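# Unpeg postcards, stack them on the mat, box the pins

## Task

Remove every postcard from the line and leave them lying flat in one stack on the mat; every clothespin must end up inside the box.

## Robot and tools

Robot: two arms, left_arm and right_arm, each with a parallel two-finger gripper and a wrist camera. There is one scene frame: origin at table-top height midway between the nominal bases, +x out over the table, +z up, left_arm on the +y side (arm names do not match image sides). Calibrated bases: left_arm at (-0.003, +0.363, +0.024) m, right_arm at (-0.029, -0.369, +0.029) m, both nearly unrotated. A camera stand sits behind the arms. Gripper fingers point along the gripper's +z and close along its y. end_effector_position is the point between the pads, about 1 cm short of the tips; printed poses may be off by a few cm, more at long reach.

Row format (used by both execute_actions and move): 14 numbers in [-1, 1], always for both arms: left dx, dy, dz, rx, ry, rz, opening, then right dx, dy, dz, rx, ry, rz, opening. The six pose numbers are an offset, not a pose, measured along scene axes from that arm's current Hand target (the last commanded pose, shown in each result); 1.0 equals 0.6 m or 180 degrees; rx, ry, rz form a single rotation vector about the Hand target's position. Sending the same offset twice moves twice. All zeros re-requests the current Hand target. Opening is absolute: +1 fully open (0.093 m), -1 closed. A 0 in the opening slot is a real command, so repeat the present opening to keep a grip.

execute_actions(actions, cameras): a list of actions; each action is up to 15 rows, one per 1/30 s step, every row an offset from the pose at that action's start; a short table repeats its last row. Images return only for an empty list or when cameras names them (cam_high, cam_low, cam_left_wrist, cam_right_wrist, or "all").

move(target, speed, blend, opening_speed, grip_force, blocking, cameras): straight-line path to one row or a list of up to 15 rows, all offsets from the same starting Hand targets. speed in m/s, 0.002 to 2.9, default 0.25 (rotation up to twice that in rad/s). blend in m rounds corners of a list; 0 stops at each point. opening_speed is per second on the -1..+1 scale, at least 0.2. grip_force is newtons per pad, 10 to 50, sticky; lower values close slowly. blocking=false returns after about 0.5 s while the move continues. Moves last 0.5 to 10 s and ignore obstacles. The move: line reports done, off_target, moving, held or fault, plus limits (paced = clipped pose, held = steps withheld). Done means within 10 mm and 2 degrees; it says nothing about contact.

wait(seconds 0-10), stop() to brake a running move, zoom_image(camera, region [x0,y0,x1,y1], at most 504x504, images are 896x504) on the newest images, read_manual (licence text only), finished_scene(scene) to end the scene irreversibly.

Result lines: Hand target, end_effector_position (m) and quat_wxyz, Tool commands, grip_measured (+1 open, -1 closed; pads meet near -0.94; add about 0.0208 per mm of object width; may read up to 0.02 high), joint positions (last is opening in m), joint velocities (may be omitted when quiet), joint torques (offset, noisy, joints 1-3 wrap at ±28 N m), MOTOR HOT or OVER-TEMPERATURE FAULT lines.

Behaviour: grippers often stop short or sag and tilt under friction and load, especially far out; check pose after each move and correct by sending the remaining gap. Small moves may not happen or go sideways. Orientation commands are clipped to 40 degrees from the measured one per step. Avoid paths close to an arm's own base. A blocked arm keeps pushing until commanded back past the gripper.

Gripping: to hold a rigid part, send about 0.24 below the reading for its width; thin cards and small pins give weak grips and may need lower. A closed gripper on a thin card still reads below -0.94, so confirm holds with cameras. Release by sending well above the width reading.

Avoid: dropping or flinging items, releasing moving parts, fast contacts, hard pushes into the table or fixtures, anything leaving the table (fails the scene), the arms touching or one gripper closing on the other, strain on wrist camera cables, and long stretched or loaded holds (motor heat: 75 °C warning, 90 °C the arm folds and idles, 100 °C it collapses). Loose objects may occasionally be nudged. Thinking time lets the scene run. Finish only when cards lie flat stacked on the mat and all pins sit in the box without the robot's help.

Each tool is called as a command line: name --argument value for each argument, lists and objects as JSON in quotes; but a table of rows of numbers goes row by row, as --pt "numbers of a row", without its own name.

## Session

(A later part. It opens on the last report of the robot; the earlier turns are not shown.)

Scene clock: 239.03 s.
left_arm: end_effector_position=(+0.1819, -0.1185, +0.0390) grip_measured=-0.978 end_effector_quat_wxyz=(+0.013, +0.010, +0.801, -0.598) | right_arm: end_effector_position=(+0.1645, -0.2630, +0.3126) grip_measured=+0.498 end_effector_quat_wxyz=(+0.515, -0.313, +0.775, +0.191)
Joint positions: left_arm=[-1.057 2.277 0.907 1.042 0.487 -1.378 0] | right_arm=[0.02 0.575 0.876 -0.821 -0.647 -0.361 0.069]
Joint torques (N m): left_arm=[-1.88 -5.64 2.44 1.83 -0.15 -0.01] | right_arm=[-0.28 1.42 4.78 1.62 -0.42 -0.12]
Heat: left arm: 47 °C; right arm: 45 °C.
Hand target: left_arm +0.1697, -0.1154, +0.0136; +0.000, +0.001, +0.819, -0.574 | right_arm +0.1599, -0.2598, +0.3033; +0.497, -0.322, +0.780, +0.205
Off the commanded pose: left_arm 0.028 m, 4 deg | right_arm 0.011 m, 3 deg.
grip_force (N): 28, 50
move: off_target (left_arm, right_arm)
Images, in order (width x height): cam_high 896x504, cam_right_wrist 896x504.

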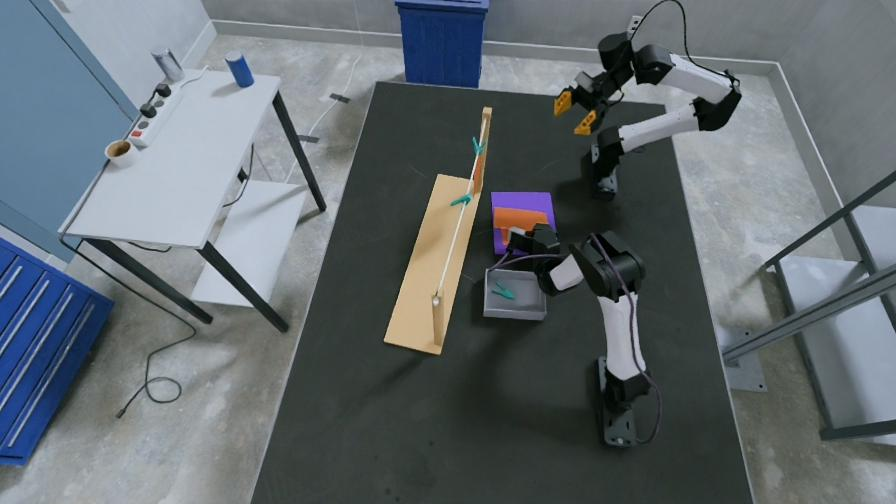

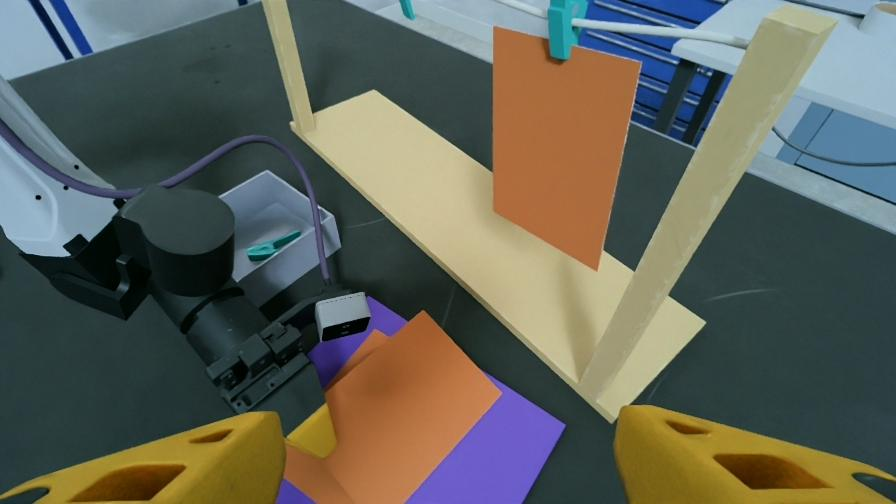

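move --target '[0.0,0.008,-0.035,0,0,0,-1,0,0,0,0,0,0,0.5]' --speed 0.08

move --target '[0,0,0.02,0,0,0,-0.45,0,0,0,0,0,0,0.5]' --opening_speed 0.8 --speed 0.08 --cameras '["cam_left_wrist","cam_right_wrist"]'

Scene clock: 240.30 s.
left_arm: end_effector_position=(+0.1826, -0.1208, +0.0475) grip_measured=-0.978 end_effector_quat_wxyz=(+0.030, +0.016, +0.780, -0.625) | right_arm: end_effector_position=(+0.1645, -0.2630, +0.3126) grip_measured=+0.498 end_effector_quat_wxyz=(+0.515, -0.313, +0.775, +0.191)
Joint positions: left_arm=[-1.062 2.303 0.897 1.159 0.475 -1.387 0] | right_arm=[0.02 0.575 0.876 -0.821 -0.647 -0.361 0.069]
Joint torques (N m): left_arm=[-0.99 -2.8 1.44 1.53 -0.09 0.13] | right_arm=[-0.29 1.35 4.74 1.63 -0.43 -0.14]
Heat: left arm: 47 °C; right arm: 44 °C.
Hand target: left_arm +0.1697, -0.1106, -0.0074; +0.000, +0.001, +0.819, -0.574 | right_arm +0.1599, -0.2598, +0.3033; +0.497, -0.322, +0.780, +0.205
Off the commanded pose: left_arm 0.057 m, 8 deg | right_arm 0.011 m, 3 deg.
grip_force (N): 28, 50
move: off_target (left_arm, right_arm)

Scene clock: 241.50 s.
left_arm: end_effector_position=(+0.1824, -0.1205, +0.0485) grip_measured=-0.453 end_effector_quat_wxyz=(+0.031, +0.017, +0.779, -0.627) | right_arm: end_effector_position=(+0.1645, -0.2630, +0.3126) grip_measured=+0.498 end_effector_quat_wxyz=(+0.515, -0.313, +0.775, +0.191)
Joint positions: left_arm=[-1.062 2.303 0.894 1.168 0.475 -1.387 0.023] | right_arm=[0.02 0.575 0.876 -0.821 -0.647 -0.361 0.069]
Joint torques (N m): left_arm=[-1.07 -5.96 1.46 1.14 -0.09 0.11] | right_arm=[-0.28 1.37 4.77 1.63 -0.43 -0.13]
Heat: left arm: 47 °C; right arm: 44 °C.
Hand target: left_arm +0.1697, -0.1106, +0.0046; +0.000, +0.001, +0.819, -0.574 | right_arm +0.1599, -0.2598, +0.3033; +0.497, -0.322, +0.780, +0.205
Off the commanded pose: left_arm 0.047 m, 9 deg | right_arm 0.011 m, 3 deg.
grip_force (N): 28, 50
move: off_target (left_arm, right_arm)
Images, in order (width x height): cam_left_wrist 896x504, cam_right_wrist 896x504.

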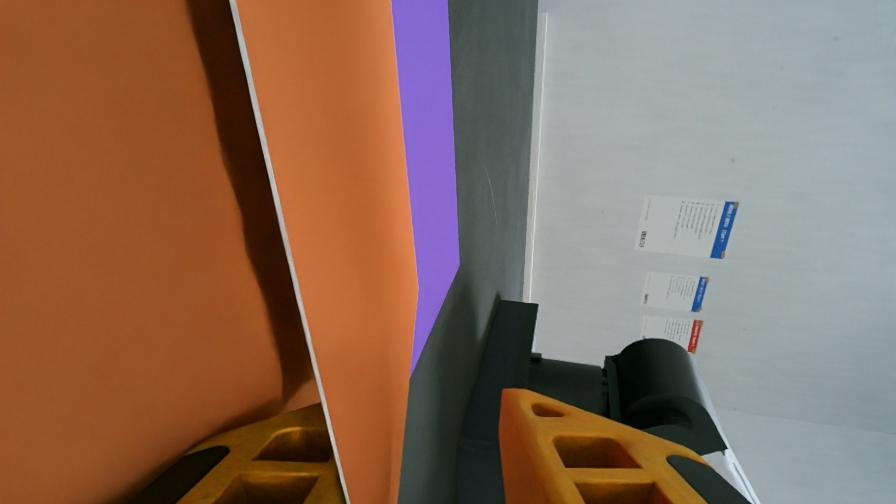

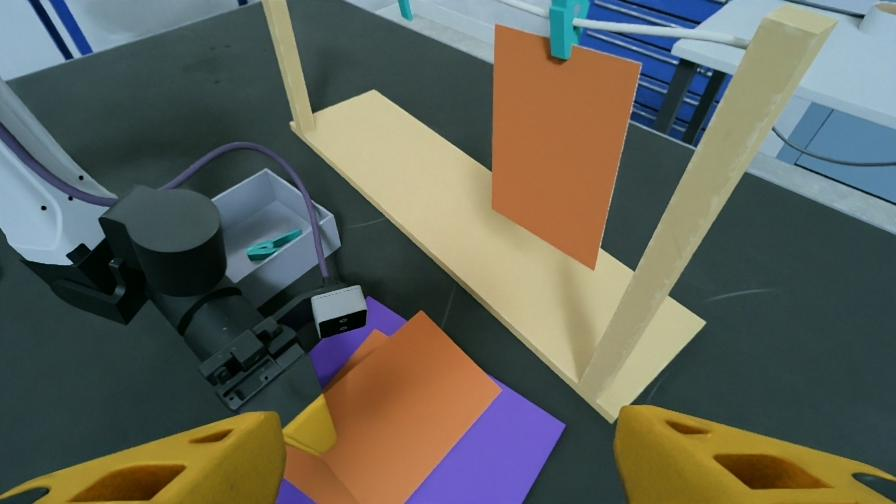

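move --target '[0,-0.02,-0.01,0.2,0,0,-0.45,0,0,0,0,0,0,0.5]' --speed 0.12 --cameras '["cam_left_wrist","cam_right_wrist"]'

Scene clock: 245.13 s.
left_arm: end_effector_position=(+0.1775, -0.1391, +0.0314) grip_measured=-0.452 end_effector_quat_wxyz=(+0.005, +0.001, +0.934, -0.358) | right_arm: end_effector_position=(+0.1645, -0.2630, +0.3126) grip_measured=+0.498 end_effector_quat_wxyz=(+0.515, -0.313, +0.775, +0.191)
Joint positions: left_arm=[-1.146 2.185 1.357 -0.054 0.275 -1.237 0.023] | right_arm=[0.02 0.575 0.876 -0.821 -0.647 -0.361 0.069]
Joint torques (N m): left_arm=[-1.17 -6.11 6.63 0.5 -0.36 0.29] | right_arm=[-0.31 1.33 4.78 1.62 -0.44 -0.13]
Heat: left arm: 46 °C; right arm: 43 °C.
Hand target: left_arm +0.1697, -0.1226, -0.0014; +0.000, +0.001, +0.956, -0.293 | right_arm +0.1599, -0.2598, +0.3033; +0.497, -0.322, +0.780, +0.205
Off the commanded pose: left_arm 0.038 m, 8 deg | right_arm 0.011 m, 3 deg.
grip_force (N): 28, 50
move: off_target (left_arm, right_arm)
Images, in order (width x height): cam_left_wrist 896x504, cam_right_wrist 896x504.

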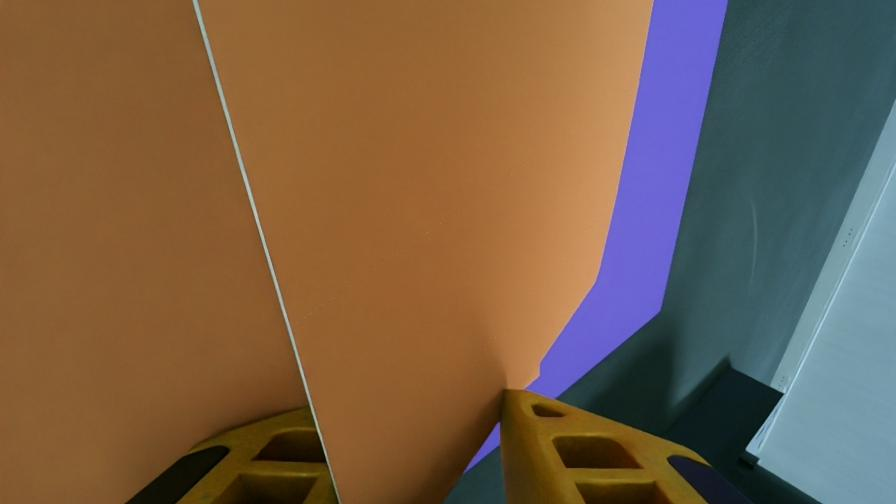

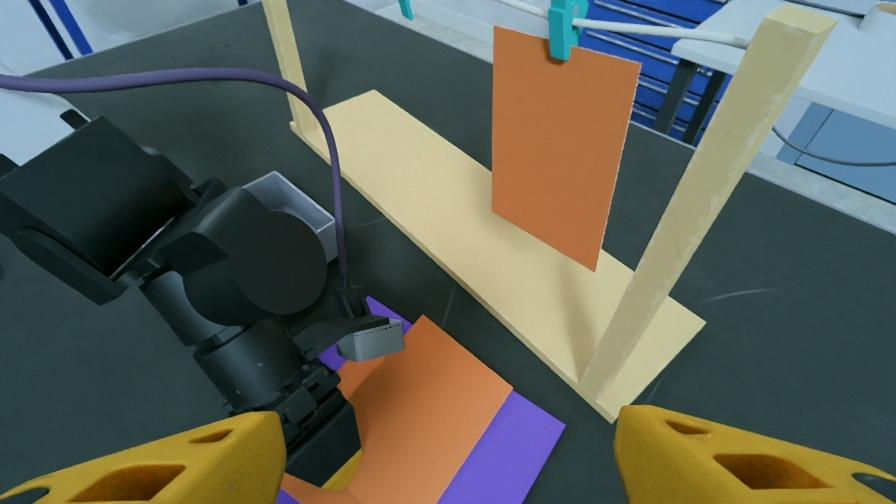

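move --pt "0 0.14 0.0 0 0 0 -0.45 0 0 0 0 0 0 0.5" --pt "0 0.14 0.2 0 0 0 -0.45 0 0 0 0 0 0 0.5" --blend '[0.005,0]' --speed 0.2 --cameras '["cam_high","cam_right_wrist"]'

zoom_image --camera "cam_high" --region '[440, 160, 620, 340]'

Scene clock: 247.53 s.
left_arm: end_effector_position=(+0.1655, -0.0337, +0.0976) grip_measured=-0.452 end_effector_quat_wxyz=(-0.015, -0.009, +0.960, -0.281) | right_arm: end_effector_position=(+0.1645, -0.2630, +0.3126) grip_measured=+0.498 end_effector_quat_wxyz=(+0.515, -0.313, +0.775, +0.191)
Joint positions: left_arm=[-1.065 1.802 1.194 -0.464 0.288 -1.152 0.024] | right_arm=[0.02 0.575 0.876 -0.821 -0.647 -0.361 0.069]
Joint torques (N m): left_arm=[0.05 -8.81 9.16 0.89 -0.07 0.27] | right_arm=[-0.27 1.39 4.79 1.61 -0.44 -0.13]
Heat: left arm: 46 °C; right arm: 42 °C.
Hand target: left_arm +0.1697, -0.0386, +0.1186; +0.000, +0.001, +0.956, -0.293 | right_arm +0.1599, -0.2598, +0.3033; +0.497, -0.322, +0.780, +0.205
Off the commanded pose: left_arm 0.022 m, 2 deg | right_arm 0.011 m, 3 deg.
grip_force (N): 28, 50
move: off_target (left_arm, right_arm)
Images, in order (width x height): cam_high 896x504, cam_right_wrist 896x504.

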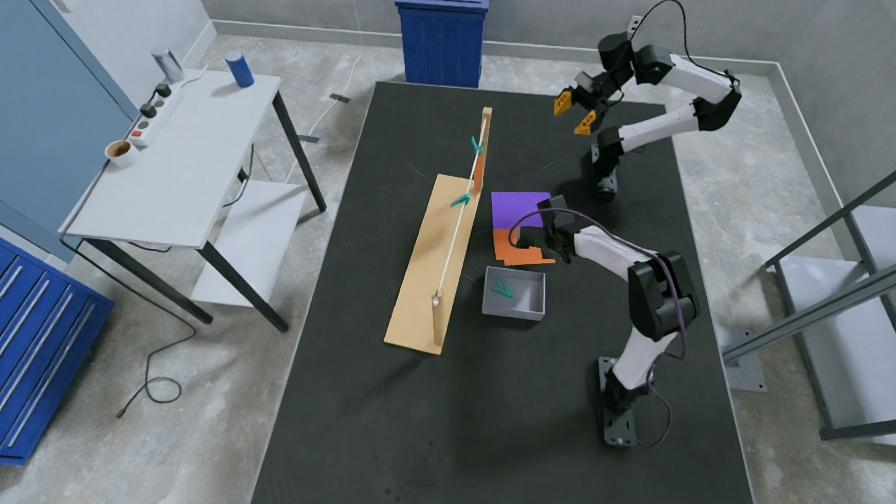

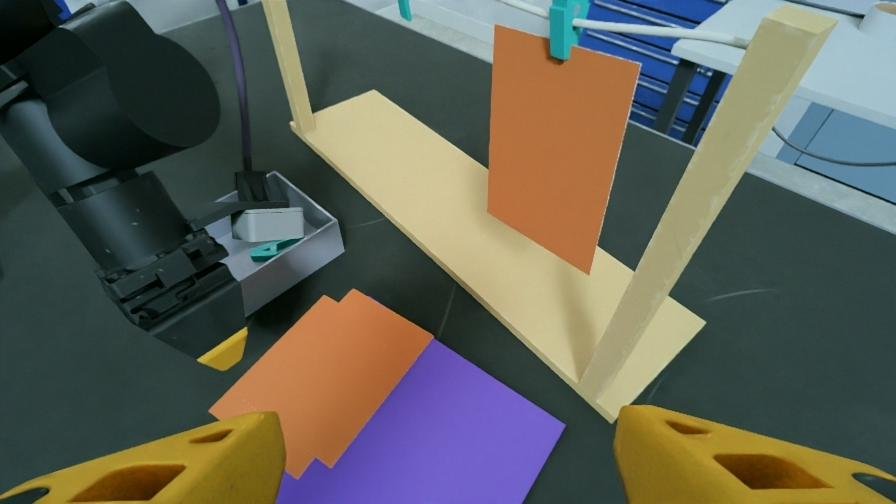

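Scaled by 2.800 from the camera's 896x504 image, which has a finer 1280x720 frame.

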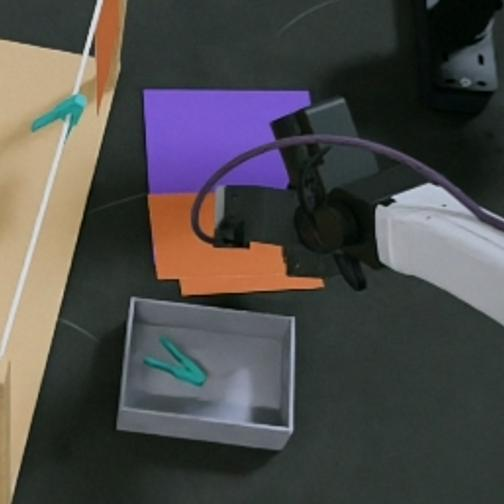

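move --pt "0.0 0.03 0.1 0 0 0 -1 0 0 0 0 0 0 0.5" --pt "0.085 -0.025 0.08 0.0614 -0.2278 -0.4464 -1 0 0 0 0 0 0 0.5" --pt "0.085 -0.025 -0.09 0.0614 -0.2278 -0.4464 -1 0 0 0 0 0 0 0.5" --blend '[0.02,0.02,0]' --speed 0.25 --cameras '["cam_left_wrist","cam_right_wrist","cam_high"]'

Scene clock: 252.90 s.
left_arm: end_effector_position=(+0.2140, -0.0458, +0.0621) grip_measured=-0.978 end_effector_quat_wxyz=(+0.098, +0.691, +0.706, -0.121) | right_arm: end_effector_position=(+0.1645, -0.2630, +0.3126) grip_measured=+0.498 end_effector_quat_wxyz=(+0.515, -0.313, +0.775, +0.191)
Joint positions: left_arm=[-1.022 2.127 1.613 -0.805 0.186 0.51 0] | right_arm=[0.02 0.575 0.876 -0.821 -0.647 -0.361 0.069]
Joint torques (N m): left_arm=[-0.76 -9.02 5.37 1.2 0.04 0.26] | right_arm=[-0.29 1.35 4.77 1.63 -0.43 -0.13]
Heat: left arm: 47 °C; right arm: 42 °C.
Hand target: left_arm +0.2207, -0.0536, +0.0646; +0.123, +0.697, +0.696, -0.123 | right_arm +0.1599, -0.2598, +0.3033; +0.497, -0.322, +0.780, +0.205
Off the commanded pose: left_arm 0.011 m, 3 deg | right_arm 0.011 m, 3 deg.
grip_force (N): 28, 50
move: off_target (left_arm, right_arm)
Images, in order (width x height): cam_high 896x504, cam_left_wrist 896x504, cam_right_wrist 896x504.

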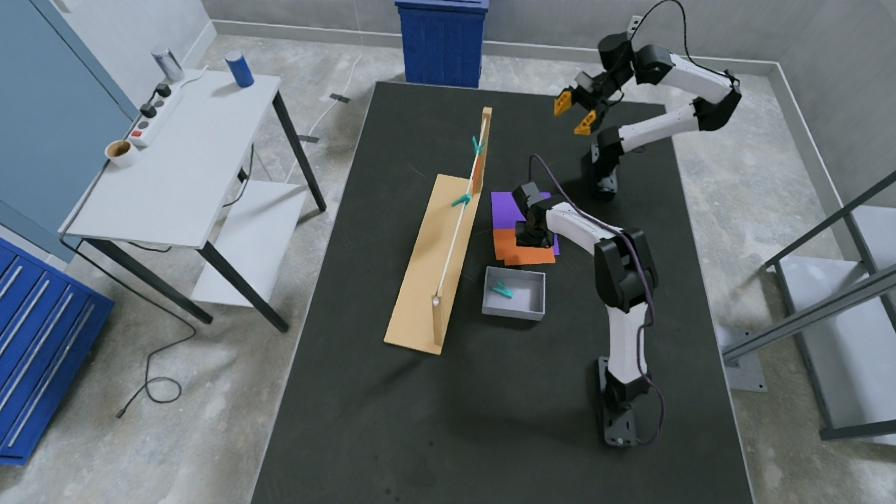

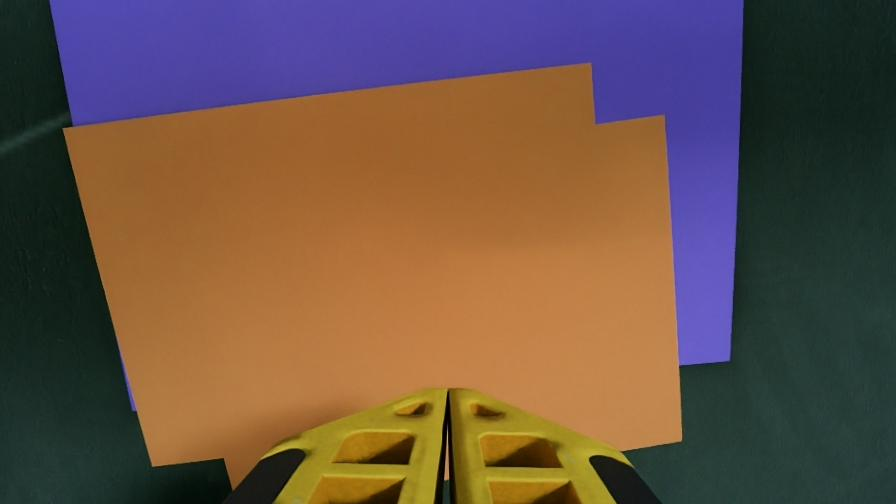

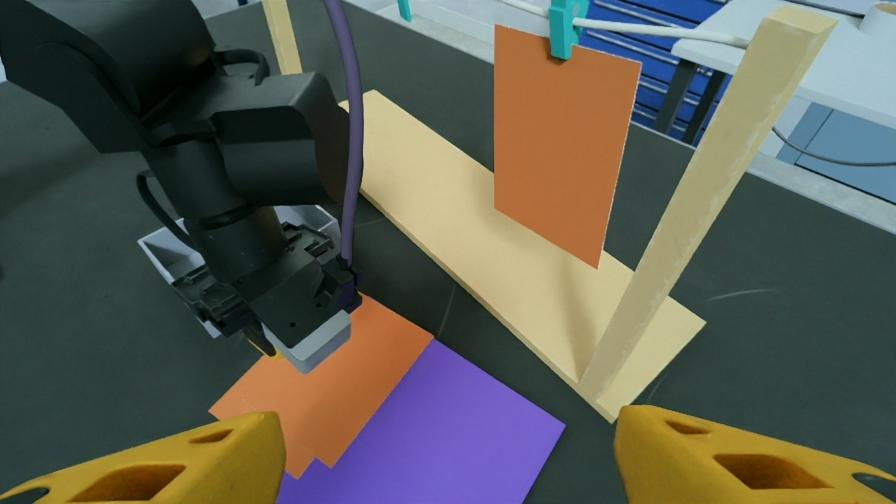

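move --pt "0.04 -0.02 -0.04 0 0 0 -1 0 0 0 0 0 0 0.5" --pt "0.04 -0.02 -0.085 0 0 0 -1 0 0 0 0 0 0 0.5" --blend '[0.01,0]' --speed 0.1

move --target '[-0.02,-0.12,-0.005,0,0,0,-1,0,0,0,0,0,0,0.5]' --speed 0.08 --cameras '["cam_left_wrist","cam_right_wrist","cam_high"]'

Scene clock: 254.97 s.
left_arm: end_effector_position=(+0.2359, -0.0542, +0.0239) grip_measured=-0.978 end_effector_quat_wxyz=(+0.103, +0.689, +0.706, -0.126) | right_arm: end_effector_position=(+0.1645, -0.2630, +0.3126) grip_measured=+0.498 end_effector_quat_wxyz=(+0.515, -0.313, +0.775, +0.191)
Joint positions: left_arm=[-0.987 2.237 1.63 -0.705 0.203 0.54 0] | right_arm=[0.02 0.575 0.876 -0.821 -0.647 -0.361 0.069]
Joint torques (N m): left_arm=[-0.03 -6.48 6.64 1.31 0.06 0.28] | right_arm=[-0.29 1.35 4.75 1.62 -0.43 -0.14]
Heat: left arm: 46 °C; right arm: 41 °C.
Hand target: left_arm +0.2447, -0.0656, +0.0136; +0.123, +0.697, +0.696, -0.123 | right_arm +0.1599, -0.2598, +0.3033; +0.497, -0.322, +0.780, +0.205
Off the commanded pose: left_arm 0.018 m, 3 deg | right_arm 0.011 m, 3 deg.
grip_force (N): 28, 50
move: off_target (left_arm, right_arm)

Scene clock: 256.60 s.
left_arm: end_effector_position=(+0.2426, -0.1416, +0.0261) grip_measured=-0.978 end_effector_quat_wxyz=(+0.152, +0.693, +0.693, -0.133) | right_arm: end_effector_position=(+0.1645, -0.2630, +0.3126) grip_measured=+0.498 end_effector_quat_wxyz=(+0.515, -0.313, +0.775, +0.191)
Joint positions: left_arm=[-1.074 2.471 2.021 -0.749 0.168 0.47 0] | right_arm=[0.02 0.575 0.876 -0.821 -0.647 -0.361 0.069]
Joint torques (N m): left_arm=[-1.07 -8.24 7.95 0.52 -0.05 -0.05] | right_arm=[-0.31 1.42 4.78 1.63 -0.44 -0.13]
Heat: left arm: 46 °C; right arm: 41 °C.
Hand target: left_arm +0.2327, -0.1376, +0.0106; +0.123, +0.697, +0.696, -0.123 | right_arm +0.1599, -0.2598, +0.3033; +0.497, -0.322, +0.780, +0.205
Off the commanded pose: left_arm 0.019 m, 4 deg | right_arm 0.011 m, 3 deg.
grip_force (N): 28, 50
move: off_target (left_arm, right_arm)
Images, in order (width x height): cam_high 896x504, cam_left_wrist 896x504, cam_right_wrist 896x504.

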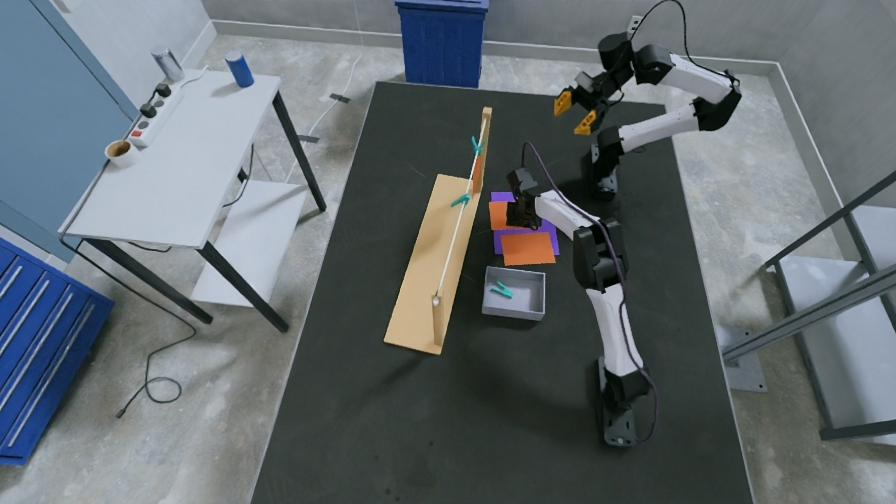

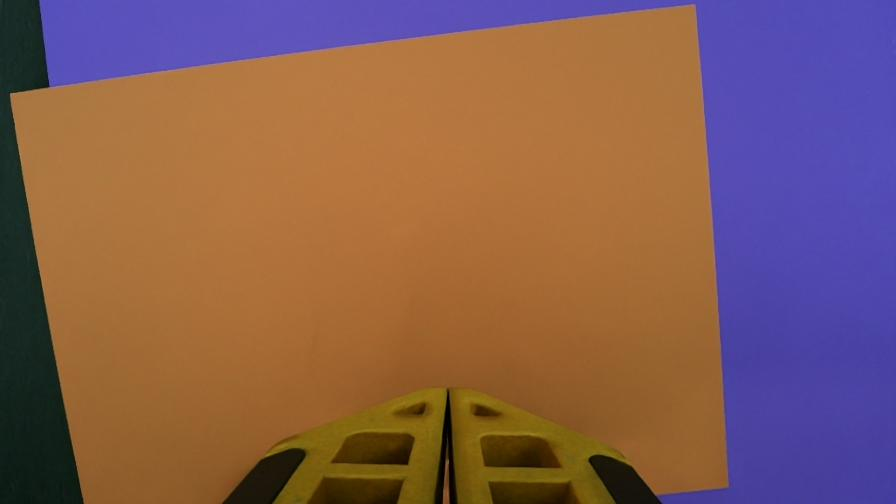

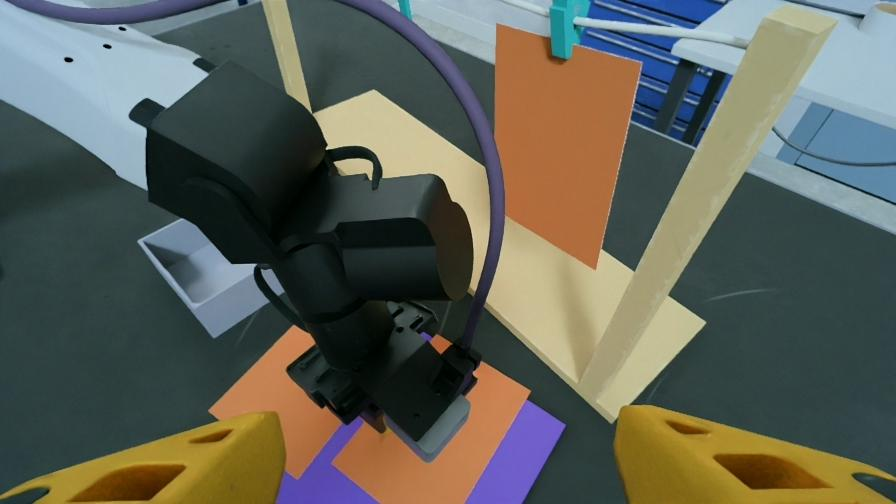

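move --target '[-0.05,-0.0,0,0,0,0,-1,0,0,0,0,0,0,0.5]' --speed 0.08

move --pt "0 0 0.12 0 0 0 -1 0 0 0 0 0 0 0.5" --pt "0.03 0.13 0.12 0 0 0 -1 0 0 0 0 0 0 0.5" --blend '[0.02,0]' --cameras '["cam_left_wrist","cam_right_wrist","cam_high"]'

Scene clock: 257.97 s.
left_arm: end_effector_position=(+0.2217, -0.1487, +0.0255) grip_measured=-0.978 end_effector_quat_wxyz=(+0.156, +0.689, +0.696, -0.129) | right_arm: end_effector_position=(+0.1645, -0.2630, +0.3126) grip_measured=+0.498 end_effector_quat_wxyz=(+0.515, -0.313, +0.775, +0.191)
Joint positions: left_arm=[-1.122 2.447 1.975 -0.714 0.139 0.418 0] | right_arm=[0.02 0.575 0.876 -0.821 -0.647 -0.361 0.069]
Joint torques (N m): left_arm=[-1.55 -11.07 3.06 0.74 0.08 -0.05] | right_arm=[-0.29 1.36 4.81 1.63 -0.44 -0.13]
Heat: left arm: 46 °C; right arm: 41 °C.
Hand target: left_arm +0.2027, -0.1376, +0.0106; +0.123, +0.697, +0.696, -0.123 | right_arm +0.1599, -0.2598, +0.3033; +0.497, -0.322, +0.780, +0.205
Off the commanded pose: left_arm 0.027 m, 4 deg | right_arm 0.011 m, 3 deg.
grip_force (N): 28, 50
move: off_target (left_arm, right_arm)

Scene clock: 259.73 s.
left_arm: end_effector_position=(+0.2197, -0.0498, +0.0614) grip_measured=-0.978 end_effector_quat_wxyz=(+0.088, +0.691, +0.710, -0.104) | right_arm: end_effector_position=(+0.1645, -0.2630, +0.3126) grip_measured=+0.498 end_effector_quat_wxyz=(+0.515, -0.313, +0.775, +0.191)
Joint positions: left_arm=[-1.027 2.174 1.696 -0.867 0.157 0.504 0] | right_arm=[0.02 0.575 0.876 -0.821 -0.647 -0.361 0.069]
Joint torques (N m): left_arm=[-0.96 -13.09 4.93 1.05 0.29 0.27] | right_arm=[-0.31 1.35 4.74 1.64 -0.44 -0.14]
Heat: left arm: 46 °C; right arm: 41 °C.
Hand target: left_arm +0.2207, -0.0596, +0.0826; +0.123, +0.697, +0.696, -0.123 | right_arm +0.1599, -0.2598, +0.3033; +0.497, -0.322, +0.780, +0.205
Off the commanded pose: left_arm 0.023 m, 5 deg | right_arm 0.011 m, 3 deg.
grip_force (N): 28, 50
move: off_target (left_arm, right_arm)
Images, in order (width x height): cam_high 896x504, cam_left_wrist 896x504, cam_right_wrist 896x504.

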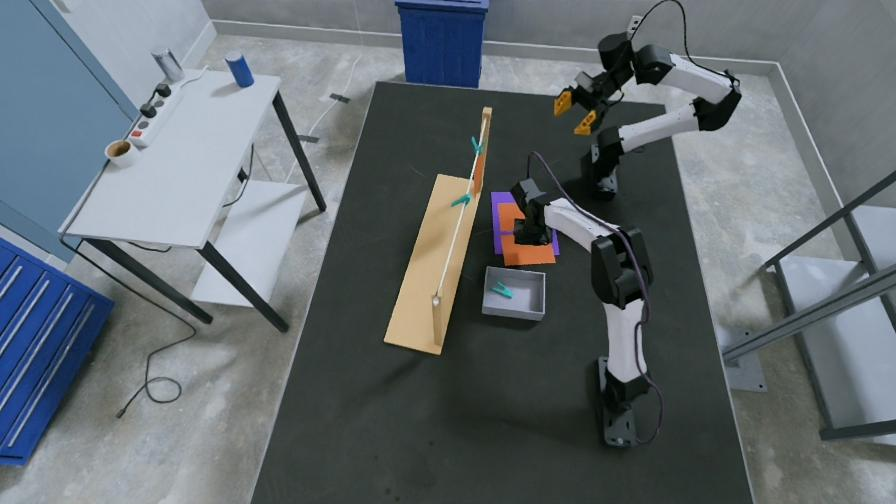

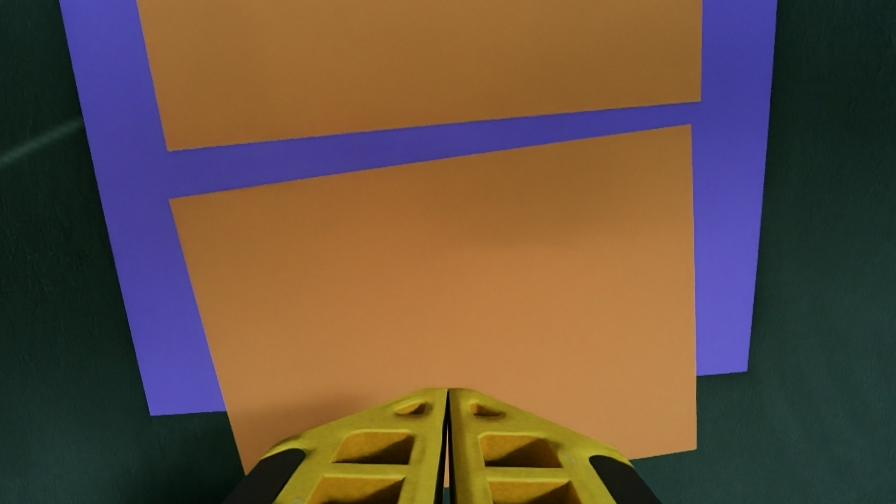

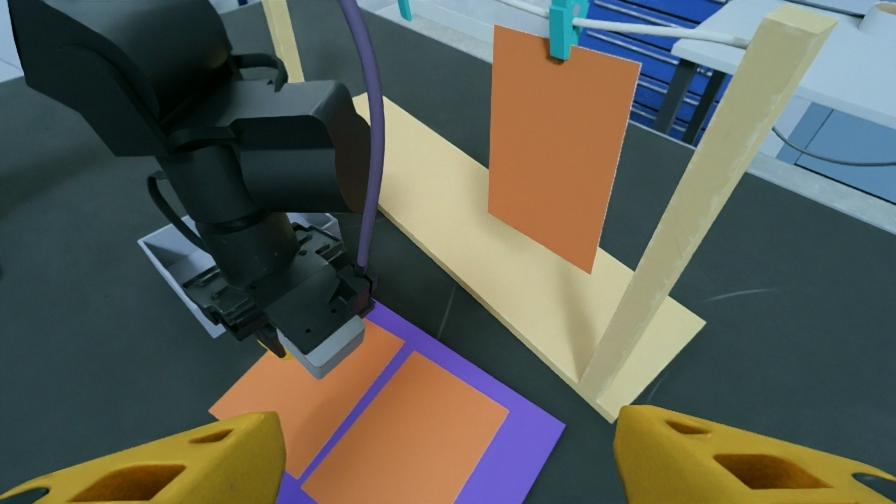

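move --pt "0.005 -0.015 -0.08 0 0 0 -1 0 0 0 0 0 0 0.5" --pt "0.005 -0.015 -0.115 0 0 0 -1 0 0 0 0 0 0 0.5" --blend '[0.01,0]' --speed 0.1

move --target '[0,-0.07,-0.005,0,0,0,-1,0,0,0,0,0,0,0.5]' --speed 0.08 --cameras '["cam_left_wrist","cam_right_wrist"]'

Scene clock: 261.80 s.
left_arm: end_effector_position=(+0.2292, -0.0612, +0.0244) grip_measured=-0.978 end_effector_quat_wxyz=(+0.117, +0.687, +0.708, -0.115) | right_arm: end_effector_position=(+0.1645, -0.2630, +0.3126) grip_measured=+0.498 end_effector_quat_wxyz=(+0.515, -0.313, +0.775, +0.191)
Joint positions: left_arm=[-1.019 2.225 1.608 -0.668 0.166 0.504 0] | right_arm=[0.02 0.575 0.876 -0.821 -0.647 -0.361 0.069]
Joint torques (N m): left_arm=[-1.01 -7.94 4.1 1.31 0.17 0.2] | right_arm=[-0.31 1.35 4.75 1.62 -0.44 -0.14]
Heat: left arm: 46 °C; right arm: 41 °C.
Hand target: left_arm +0.2237, -0.0686, +0.0136; +0.123, +0.697, +0.696, -0.123 | right_arm +0.1599, -0.2598, +0.3033; +0.497, -0.322, +0.780, +0.205
Off the commanded pose: left_arm 0.014 m, 2 deg | right_arm 0.011 m, 3 deg.
grip_force (N): 28, 50
move: off_target (left_arm, right_arm)

Scene clock: 263.17 s.
left_arm: end_effector_position=(+0.2321, -0.1103, +0.0248) grip_measured=-0.978 end_effector_quat_wxyz=(+0.145, +0.693, +0.695, -0.128) | right_arm: end_effector_position=(+0.1645, -0.2630, +0.3126) grip_measured=+0.498 end_effector_quat_wxyz=(+0.515, -0.313, +0.775, +0.191)
Joint positions: left_arm=[-1.064 2.345 1.796 -0.668 0.166 0.48 0] | right_arm=[0.02 0.575 0.876 -0.821 -0.647 -0.361 0.069]
Joint torques (N m): left_arm=[-1.07 -7.24 7.75 0.67 0.01 -0.05] | right_arm=[-0.25 1.42 4.79 1.63 -0.44 -0.13]
Heat: left arm: 46 °C; right arm: 41 °C.
Hand target: left_arm +0.2237, -0.1106, +0.0106; +0.123, +0.697, +0.696, -0.123 | right_arm +0.1599, -0.2598, +0.3033; +0.497, -0.322, +0.780, +0.205
Off the commanded pose: left_arm 0.016 m, 3 deg | right_arm 0.011 m, 3 deg.
grip_force (N): 28, 50
move: off_target (left_arm, right_arm)
Images, in order (width x height): cam_left_wrist 896x504, cam_right_wrist 896x504.

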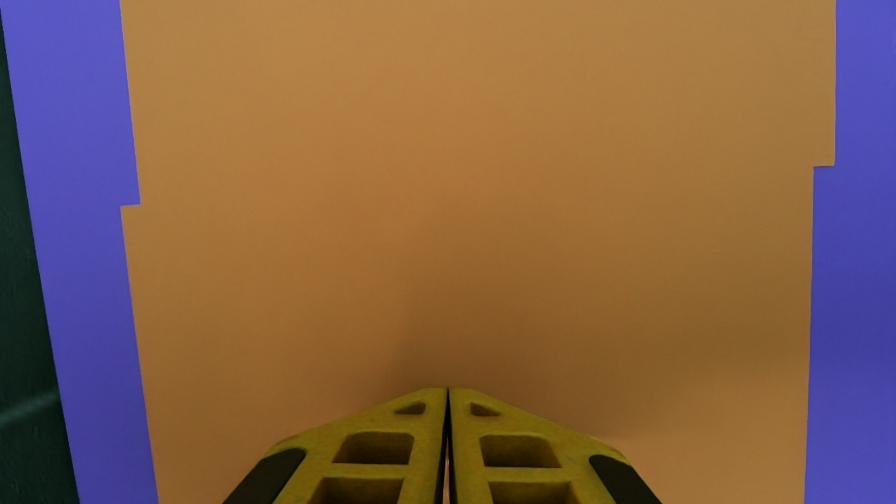

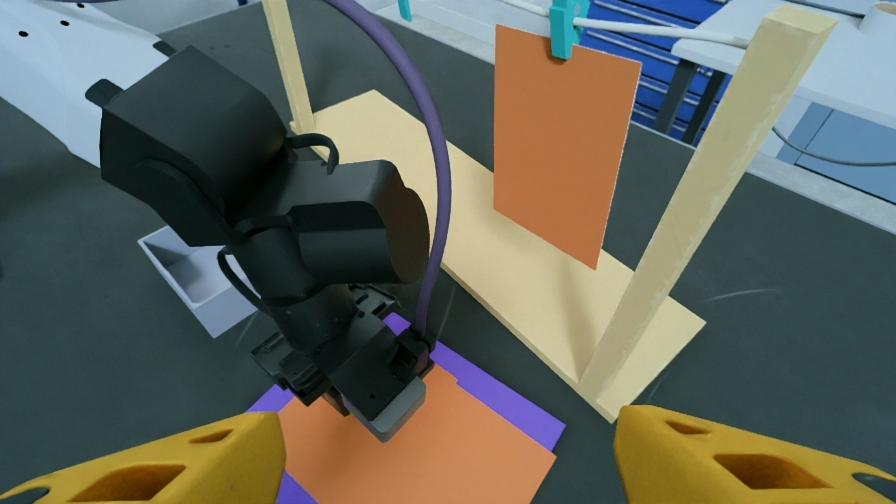

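move --pt "0 0 0.12 0 0 0 -1 0 0 0 0 0 0 0.5" --pt "0 0.05 0.35 0 0 0 -1 0 0 0 0 0 0 0.5" --blend '[0.02,0]' --cameras '["cam_left_wrist","cam_right_wrist","cam_high"]'

Scene clock: 265.60 s.
left_arm: end_effector_position=(+0.2202, -0.0828, +0.2139) grip_measured=-0.978 end_effector_quat_wxyz=(+0.120, +0.694, +0.700, -0.121) | right_arm: end_effector_position=(+0.1645, -0.2630, +0.3126) grip_measured=+0.498 end_effector_quat_wxyz=(+0.515, -0.313, +0.775, +0.191)
Joint positions: left_arm=[-1.057 2.332 2.563 -1.501 0.166 0.486 0] | right_arm=[0.02 0.575 0.876 -0.821 -0.647 -0.361 0.069]
Joint torques (N m): left_arm=[0.2 -8.91 8.88 0.59 0.12 0.25] | right_arm=[-0.35 1.36 4.78 1.63 -0.44 -0.15]
Heat: left arm: 47 °C; right arm: 41 °C.
Hand target: left_arm +0.2237, -0.0806, +0.2206; +0.123, +0.697, +0.696, -0.123 | right_arm +0.1599, -0.2598, +0.3033; +0.497, -0.322, +0.780, +0.205
Off the commanded pose: left_arm 0.008 m, 1 deg | right_arm 0.011 m, 3 deg.
grip_force (N): 28, 50
move: off_target (right_arm)
Images, in order (width x height): cam_high 896x504, cam_left_wrist 896x504, cam_right_wrist 896x504.

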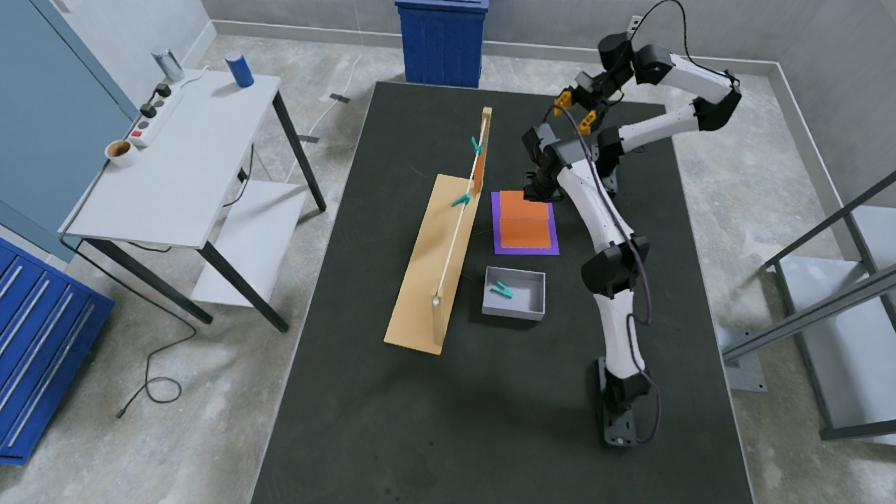

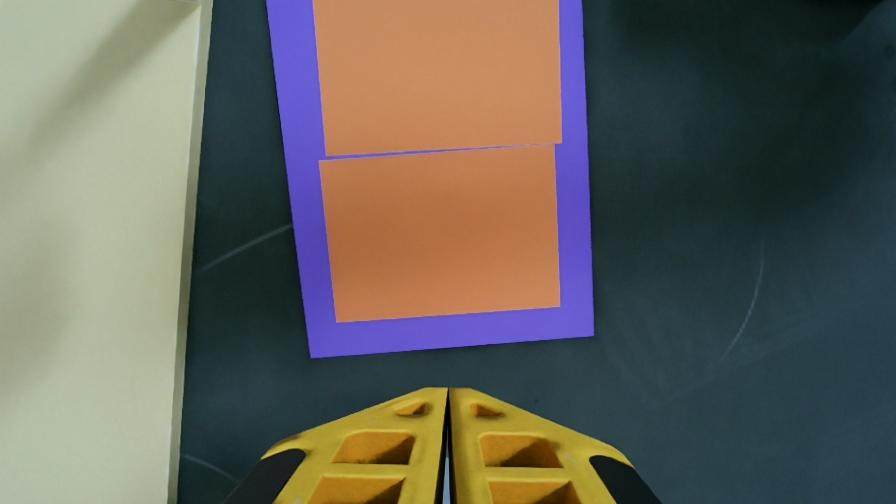

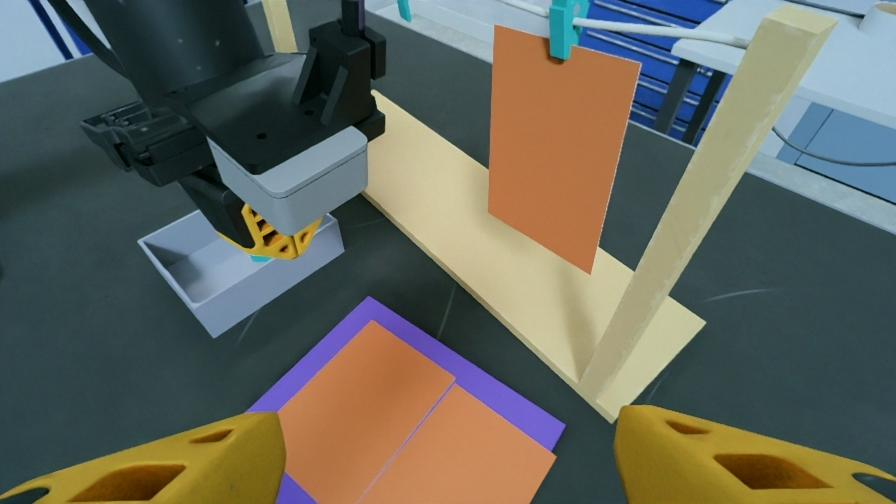

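move --pt "-0.06 0.15 0.15 0 0 0 -0.45 0 0 0 0 0 0 0.5" --pt "-0.1 0.3 0.2 0 0 0 -0.45 0.092 0.1 -0.2 -0.2891 0.1203 0.2308 0.0" --blend '[0.03,0]' --speed 0.3 --cameras '["cam_right_wrist","cam_high"]'

Scene clock: 271.17 s.
left_arm: end_effector_position=(+0.1720, +0.0903, +0.3364) grip_measured=-0.452 end_effector_quat_wxyz=(+0.198, +0.677, +0.697, -0.129) | right_arm: end_effector_position=(+0.2090, -0.2003, +0.1714) grip_measured=+0.003 end_effector_quat_wxyz=(-0.049, +0.697, -0.712, -0.072)
Joint positions: left_arm=[-0.904 1.569 1.97 -1.536 0.2 0.599 0.023] | right_arm=[0.52 1.585 1.362 -1.289 -0.164 -1.022 0.045]
Joint torques (N m): left_arm=[0.2 -6.46 4.29 0.85 0.31 0.24] | right_arm=[0.46 -5.5 8.81 0.39 0.03 -0.12]
Heat: left arm: 47 °C; right arm: 41 °C.
Hand target: left_arm +0.1637, +0.0994, +0.3406; +0.123, +0.697, +0.696, -0.123 | right_arm +0.2151, -0.1998, +0.1833; -0.061, +0.704, -0.705, -0.062
Off the commanded pose: left_arm 0.013 m, 9 deg | right_arm 0.013 m, 2 deg.
joint sent to its limit (left arm) — joint 4 (wrist pitch), lower limit. The joint targets are off in position and orientation.
grip_force (N): 28, 50
move: off_target (left_arm, right_arm); target 2's new opening was sent with right_arm's hand 0.013 m and 2 deg from that target
Images, in order (width x height): cam_high 896x504, cam_right_wrist 896x504.

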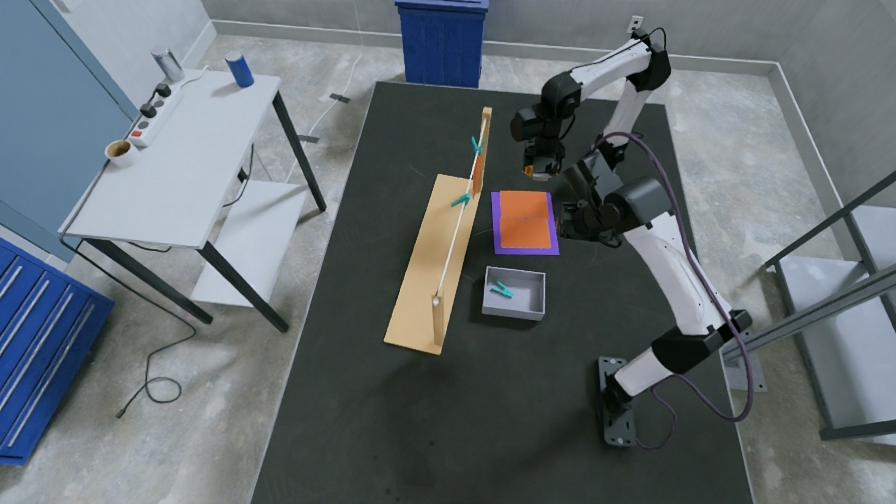

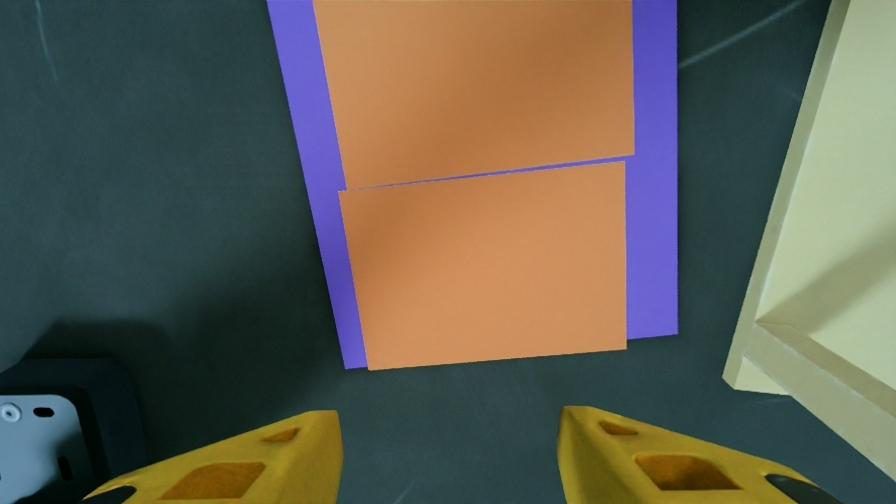

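move --target '[0,0,0,0,0,0,-0.45,0.04,-0.035,-0.19,0,0,0,0.6]' --speed 0.2 --cameras '["cam_right_wrist"]'

Scene clock: 273.30 s.
left_arm: end_effector_position=(+0.1720, +0.0903, +0.3364) grip_measured=-0.452 end_effector_quat_wxyz=(+0.198, +0.677, +0.697, -0.129) | right_arm: end_effector_position=(+0.2333, -0.2229, +0.0691) grip_measured=+0.598 end_effector_quat_wxyz=(-0.047, +0.695, -0.714, -0.070)
Joint positions: left_arm=[-0.904 1.569 1.97 -1.536 0.2 0.599 0.023] | right_arm=[0.414 1.706 1.078 -0.904 -0.164 -1.125 0.074]
Joint torques (N m): left_arm=[0.23 -6.53 4.3 0.83 0.31 0.25] | right_arm=[-0.12 -6.24 4.34 0.81 -0.05 -0.13]
Heat: left arm: 47 °C; right arm: 41 °C.
Hand target: left_arm +0.1637, +0.0994, +0.3406; +0.123, +0.697, +0.696, -0.123 | right_arm +0.2391, -0.2208, +0.0693; -0.061, +0.704, -0.705, -0.062
Off the commanded pose: left_arm 0.013 m, 9 deg | right_arm 0.006 m, 2 deg.
joint sent to its limit (left arm) — joint 4 (wrist pitch), lower limit. The joint targets are off in position and orientation.
grip_force (N): 28, 50
move: off_target (left_arm)
Images, in order (width x height): cam_right_wrist 896x504.

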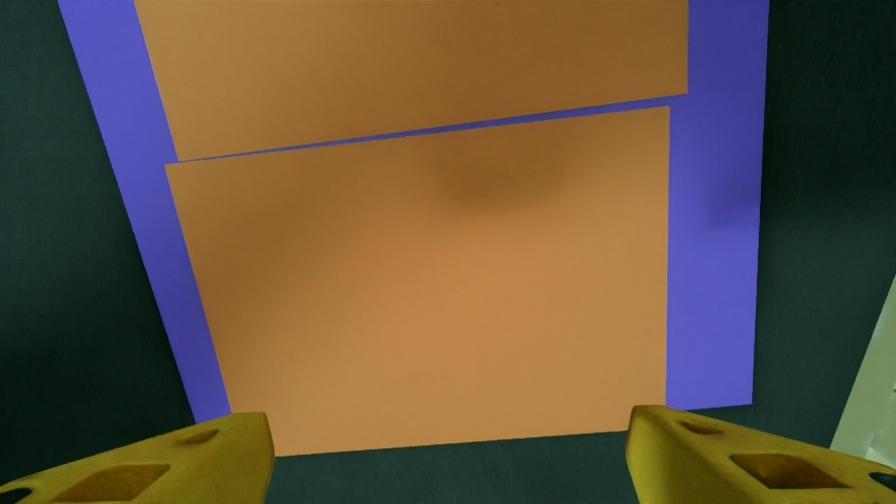

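move --pt "0 0 0 0 0 0 -0.45 -0.008 0.028 -0.075 0 0 0 0.6" --pt "0 0 0 0 0 0 -0.45 -0.008 0.028 -0.112 0 0 0 0.6" --speed 0.1 --blend '[0.01,0]' --cameras '["cam_right_wrist"]'

Scene clock: 275.00 s.
left_arm: end_effector_position=(+0.1720, +0.0903, +0.3364) grip_measured=-0.452 end_effector_quat_wxyz=(+0.198, +0.677, +0.697, -0.129) | right_arm: end_effector_position=(+0.2232, -0.2085, +0.0137) grip_measured=+0.598 end_effector_quat_wxyz=(-0.039, +0.707, -0.702, -0.072)
Joint positions: left_arm=[-0.904 1.569 1.97 -1.536 0.2 0.599 0.023] | right_arm=[0.474 1.815 0.962 -0.688 -0.161 -1.099 0.074]
Joint torques (N m): left_arm=[0.24 -6.52 4.27 0.84 0.31 0.24] | right_arm=[0.59 -4.22 2.39 1.4 -0.03 0.14]
Heat: left arm: 47 °C; right arm: 41 °C.
Hand target: left_arm +0.1637, +0.0994, +0.3406; +0.123, +0.697, +0.696, -0.123 | right_arm +0.2343, -0.2040, +0.0021; -0.061, +0.704, -0.705, -0.062
Off the commanded pose: left_arm 0.013 m, 9 deg | right_arm 0.017 m, 3 deg.
joint sent to its limit (left arm) — joint 4 (wrist pitch), lower limit. The joint targets are off in position and orientation.
grip_force (N): 28, 50
move: off_target (left_arm, right_arm)
Images, in order (width x height): cam_right_wrist 896x504.

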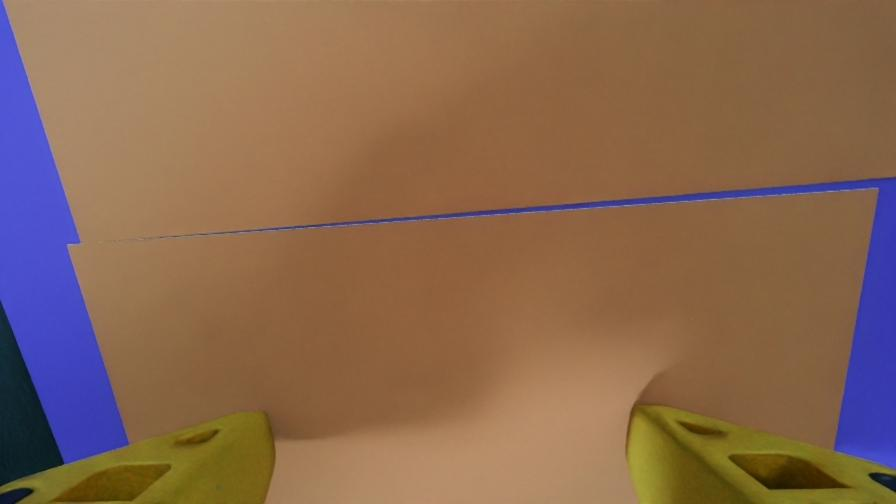

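move --target '[0,0,0,0,0,0,-0.45,-0.004,0.0,-0.015,0,0,0,-0.4]' --speed 0.05 --opening_speed 0.8 --cameras '["cam_right_wrist"]'

Scene clock: 276.83 s.
left_arm: end_effector_position=(+0.1720, +0.0903, +0.3364) grip_measured=-0.452 end_effector_quat_wxyz=(+0.198, +0.677, +0.697, -0.129) | right_arm: end_effector_position=(+0.2352, -0.2070, +0.0119) grip_measured=-0.393 end_effector_quat_wxyz=(-0.065, +0.702, -0.706, -0.061)
Joint positions: left_arm=[-0.904 1.569 1.97 -1.536 0.2 0.599 0.023] | right_arm=[0.464 1.813 0.948 -0.62 -0.156 -1.093 0.026]
Joint torques (N m): left_arm=[0.16 -6.49 4.27 0.84 0.3 0.24] | right_arm=[0.79 -3.1 1.43 1.25 -0.09 0.12]
Heat: left arm: 47 °C; right arm: 41 °C.
Hand target: left_arm +0.1637, +0.0994, +0.3406; +0.123, +0.697, +0.696, -0.123 | right_arm +0.2319, -0.2040, -0.0069; -0.061, +0.704, -0.705, -0.062
Off the commanded pose: left_arm 0.013 m, 9 deg | right_arm 0.019 m, 0 deg.
joint sent to its limit (left arm) — joint 4 (wrist pitch), lower limit. The joint targets are off in position and orientation.
grip_force (N): 28, 50
move: off_target (left_arm, right_arm)
Images, in order (width x height): cam_right_wrist 896x504.

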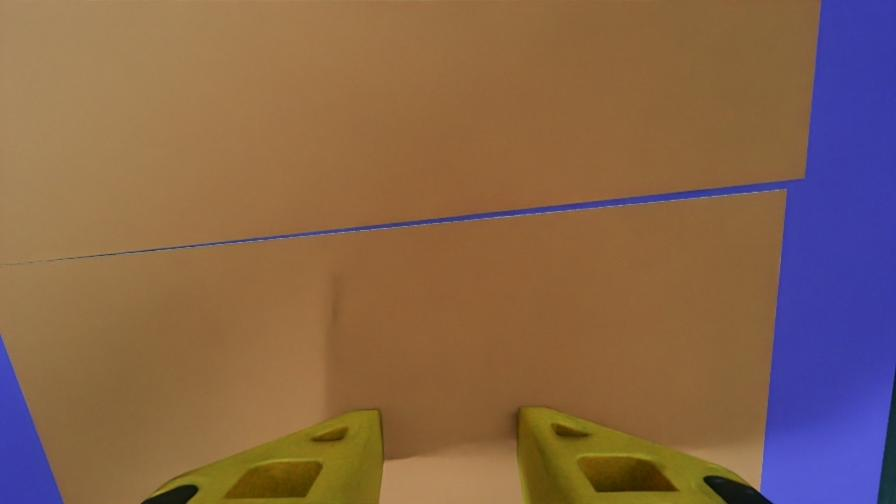

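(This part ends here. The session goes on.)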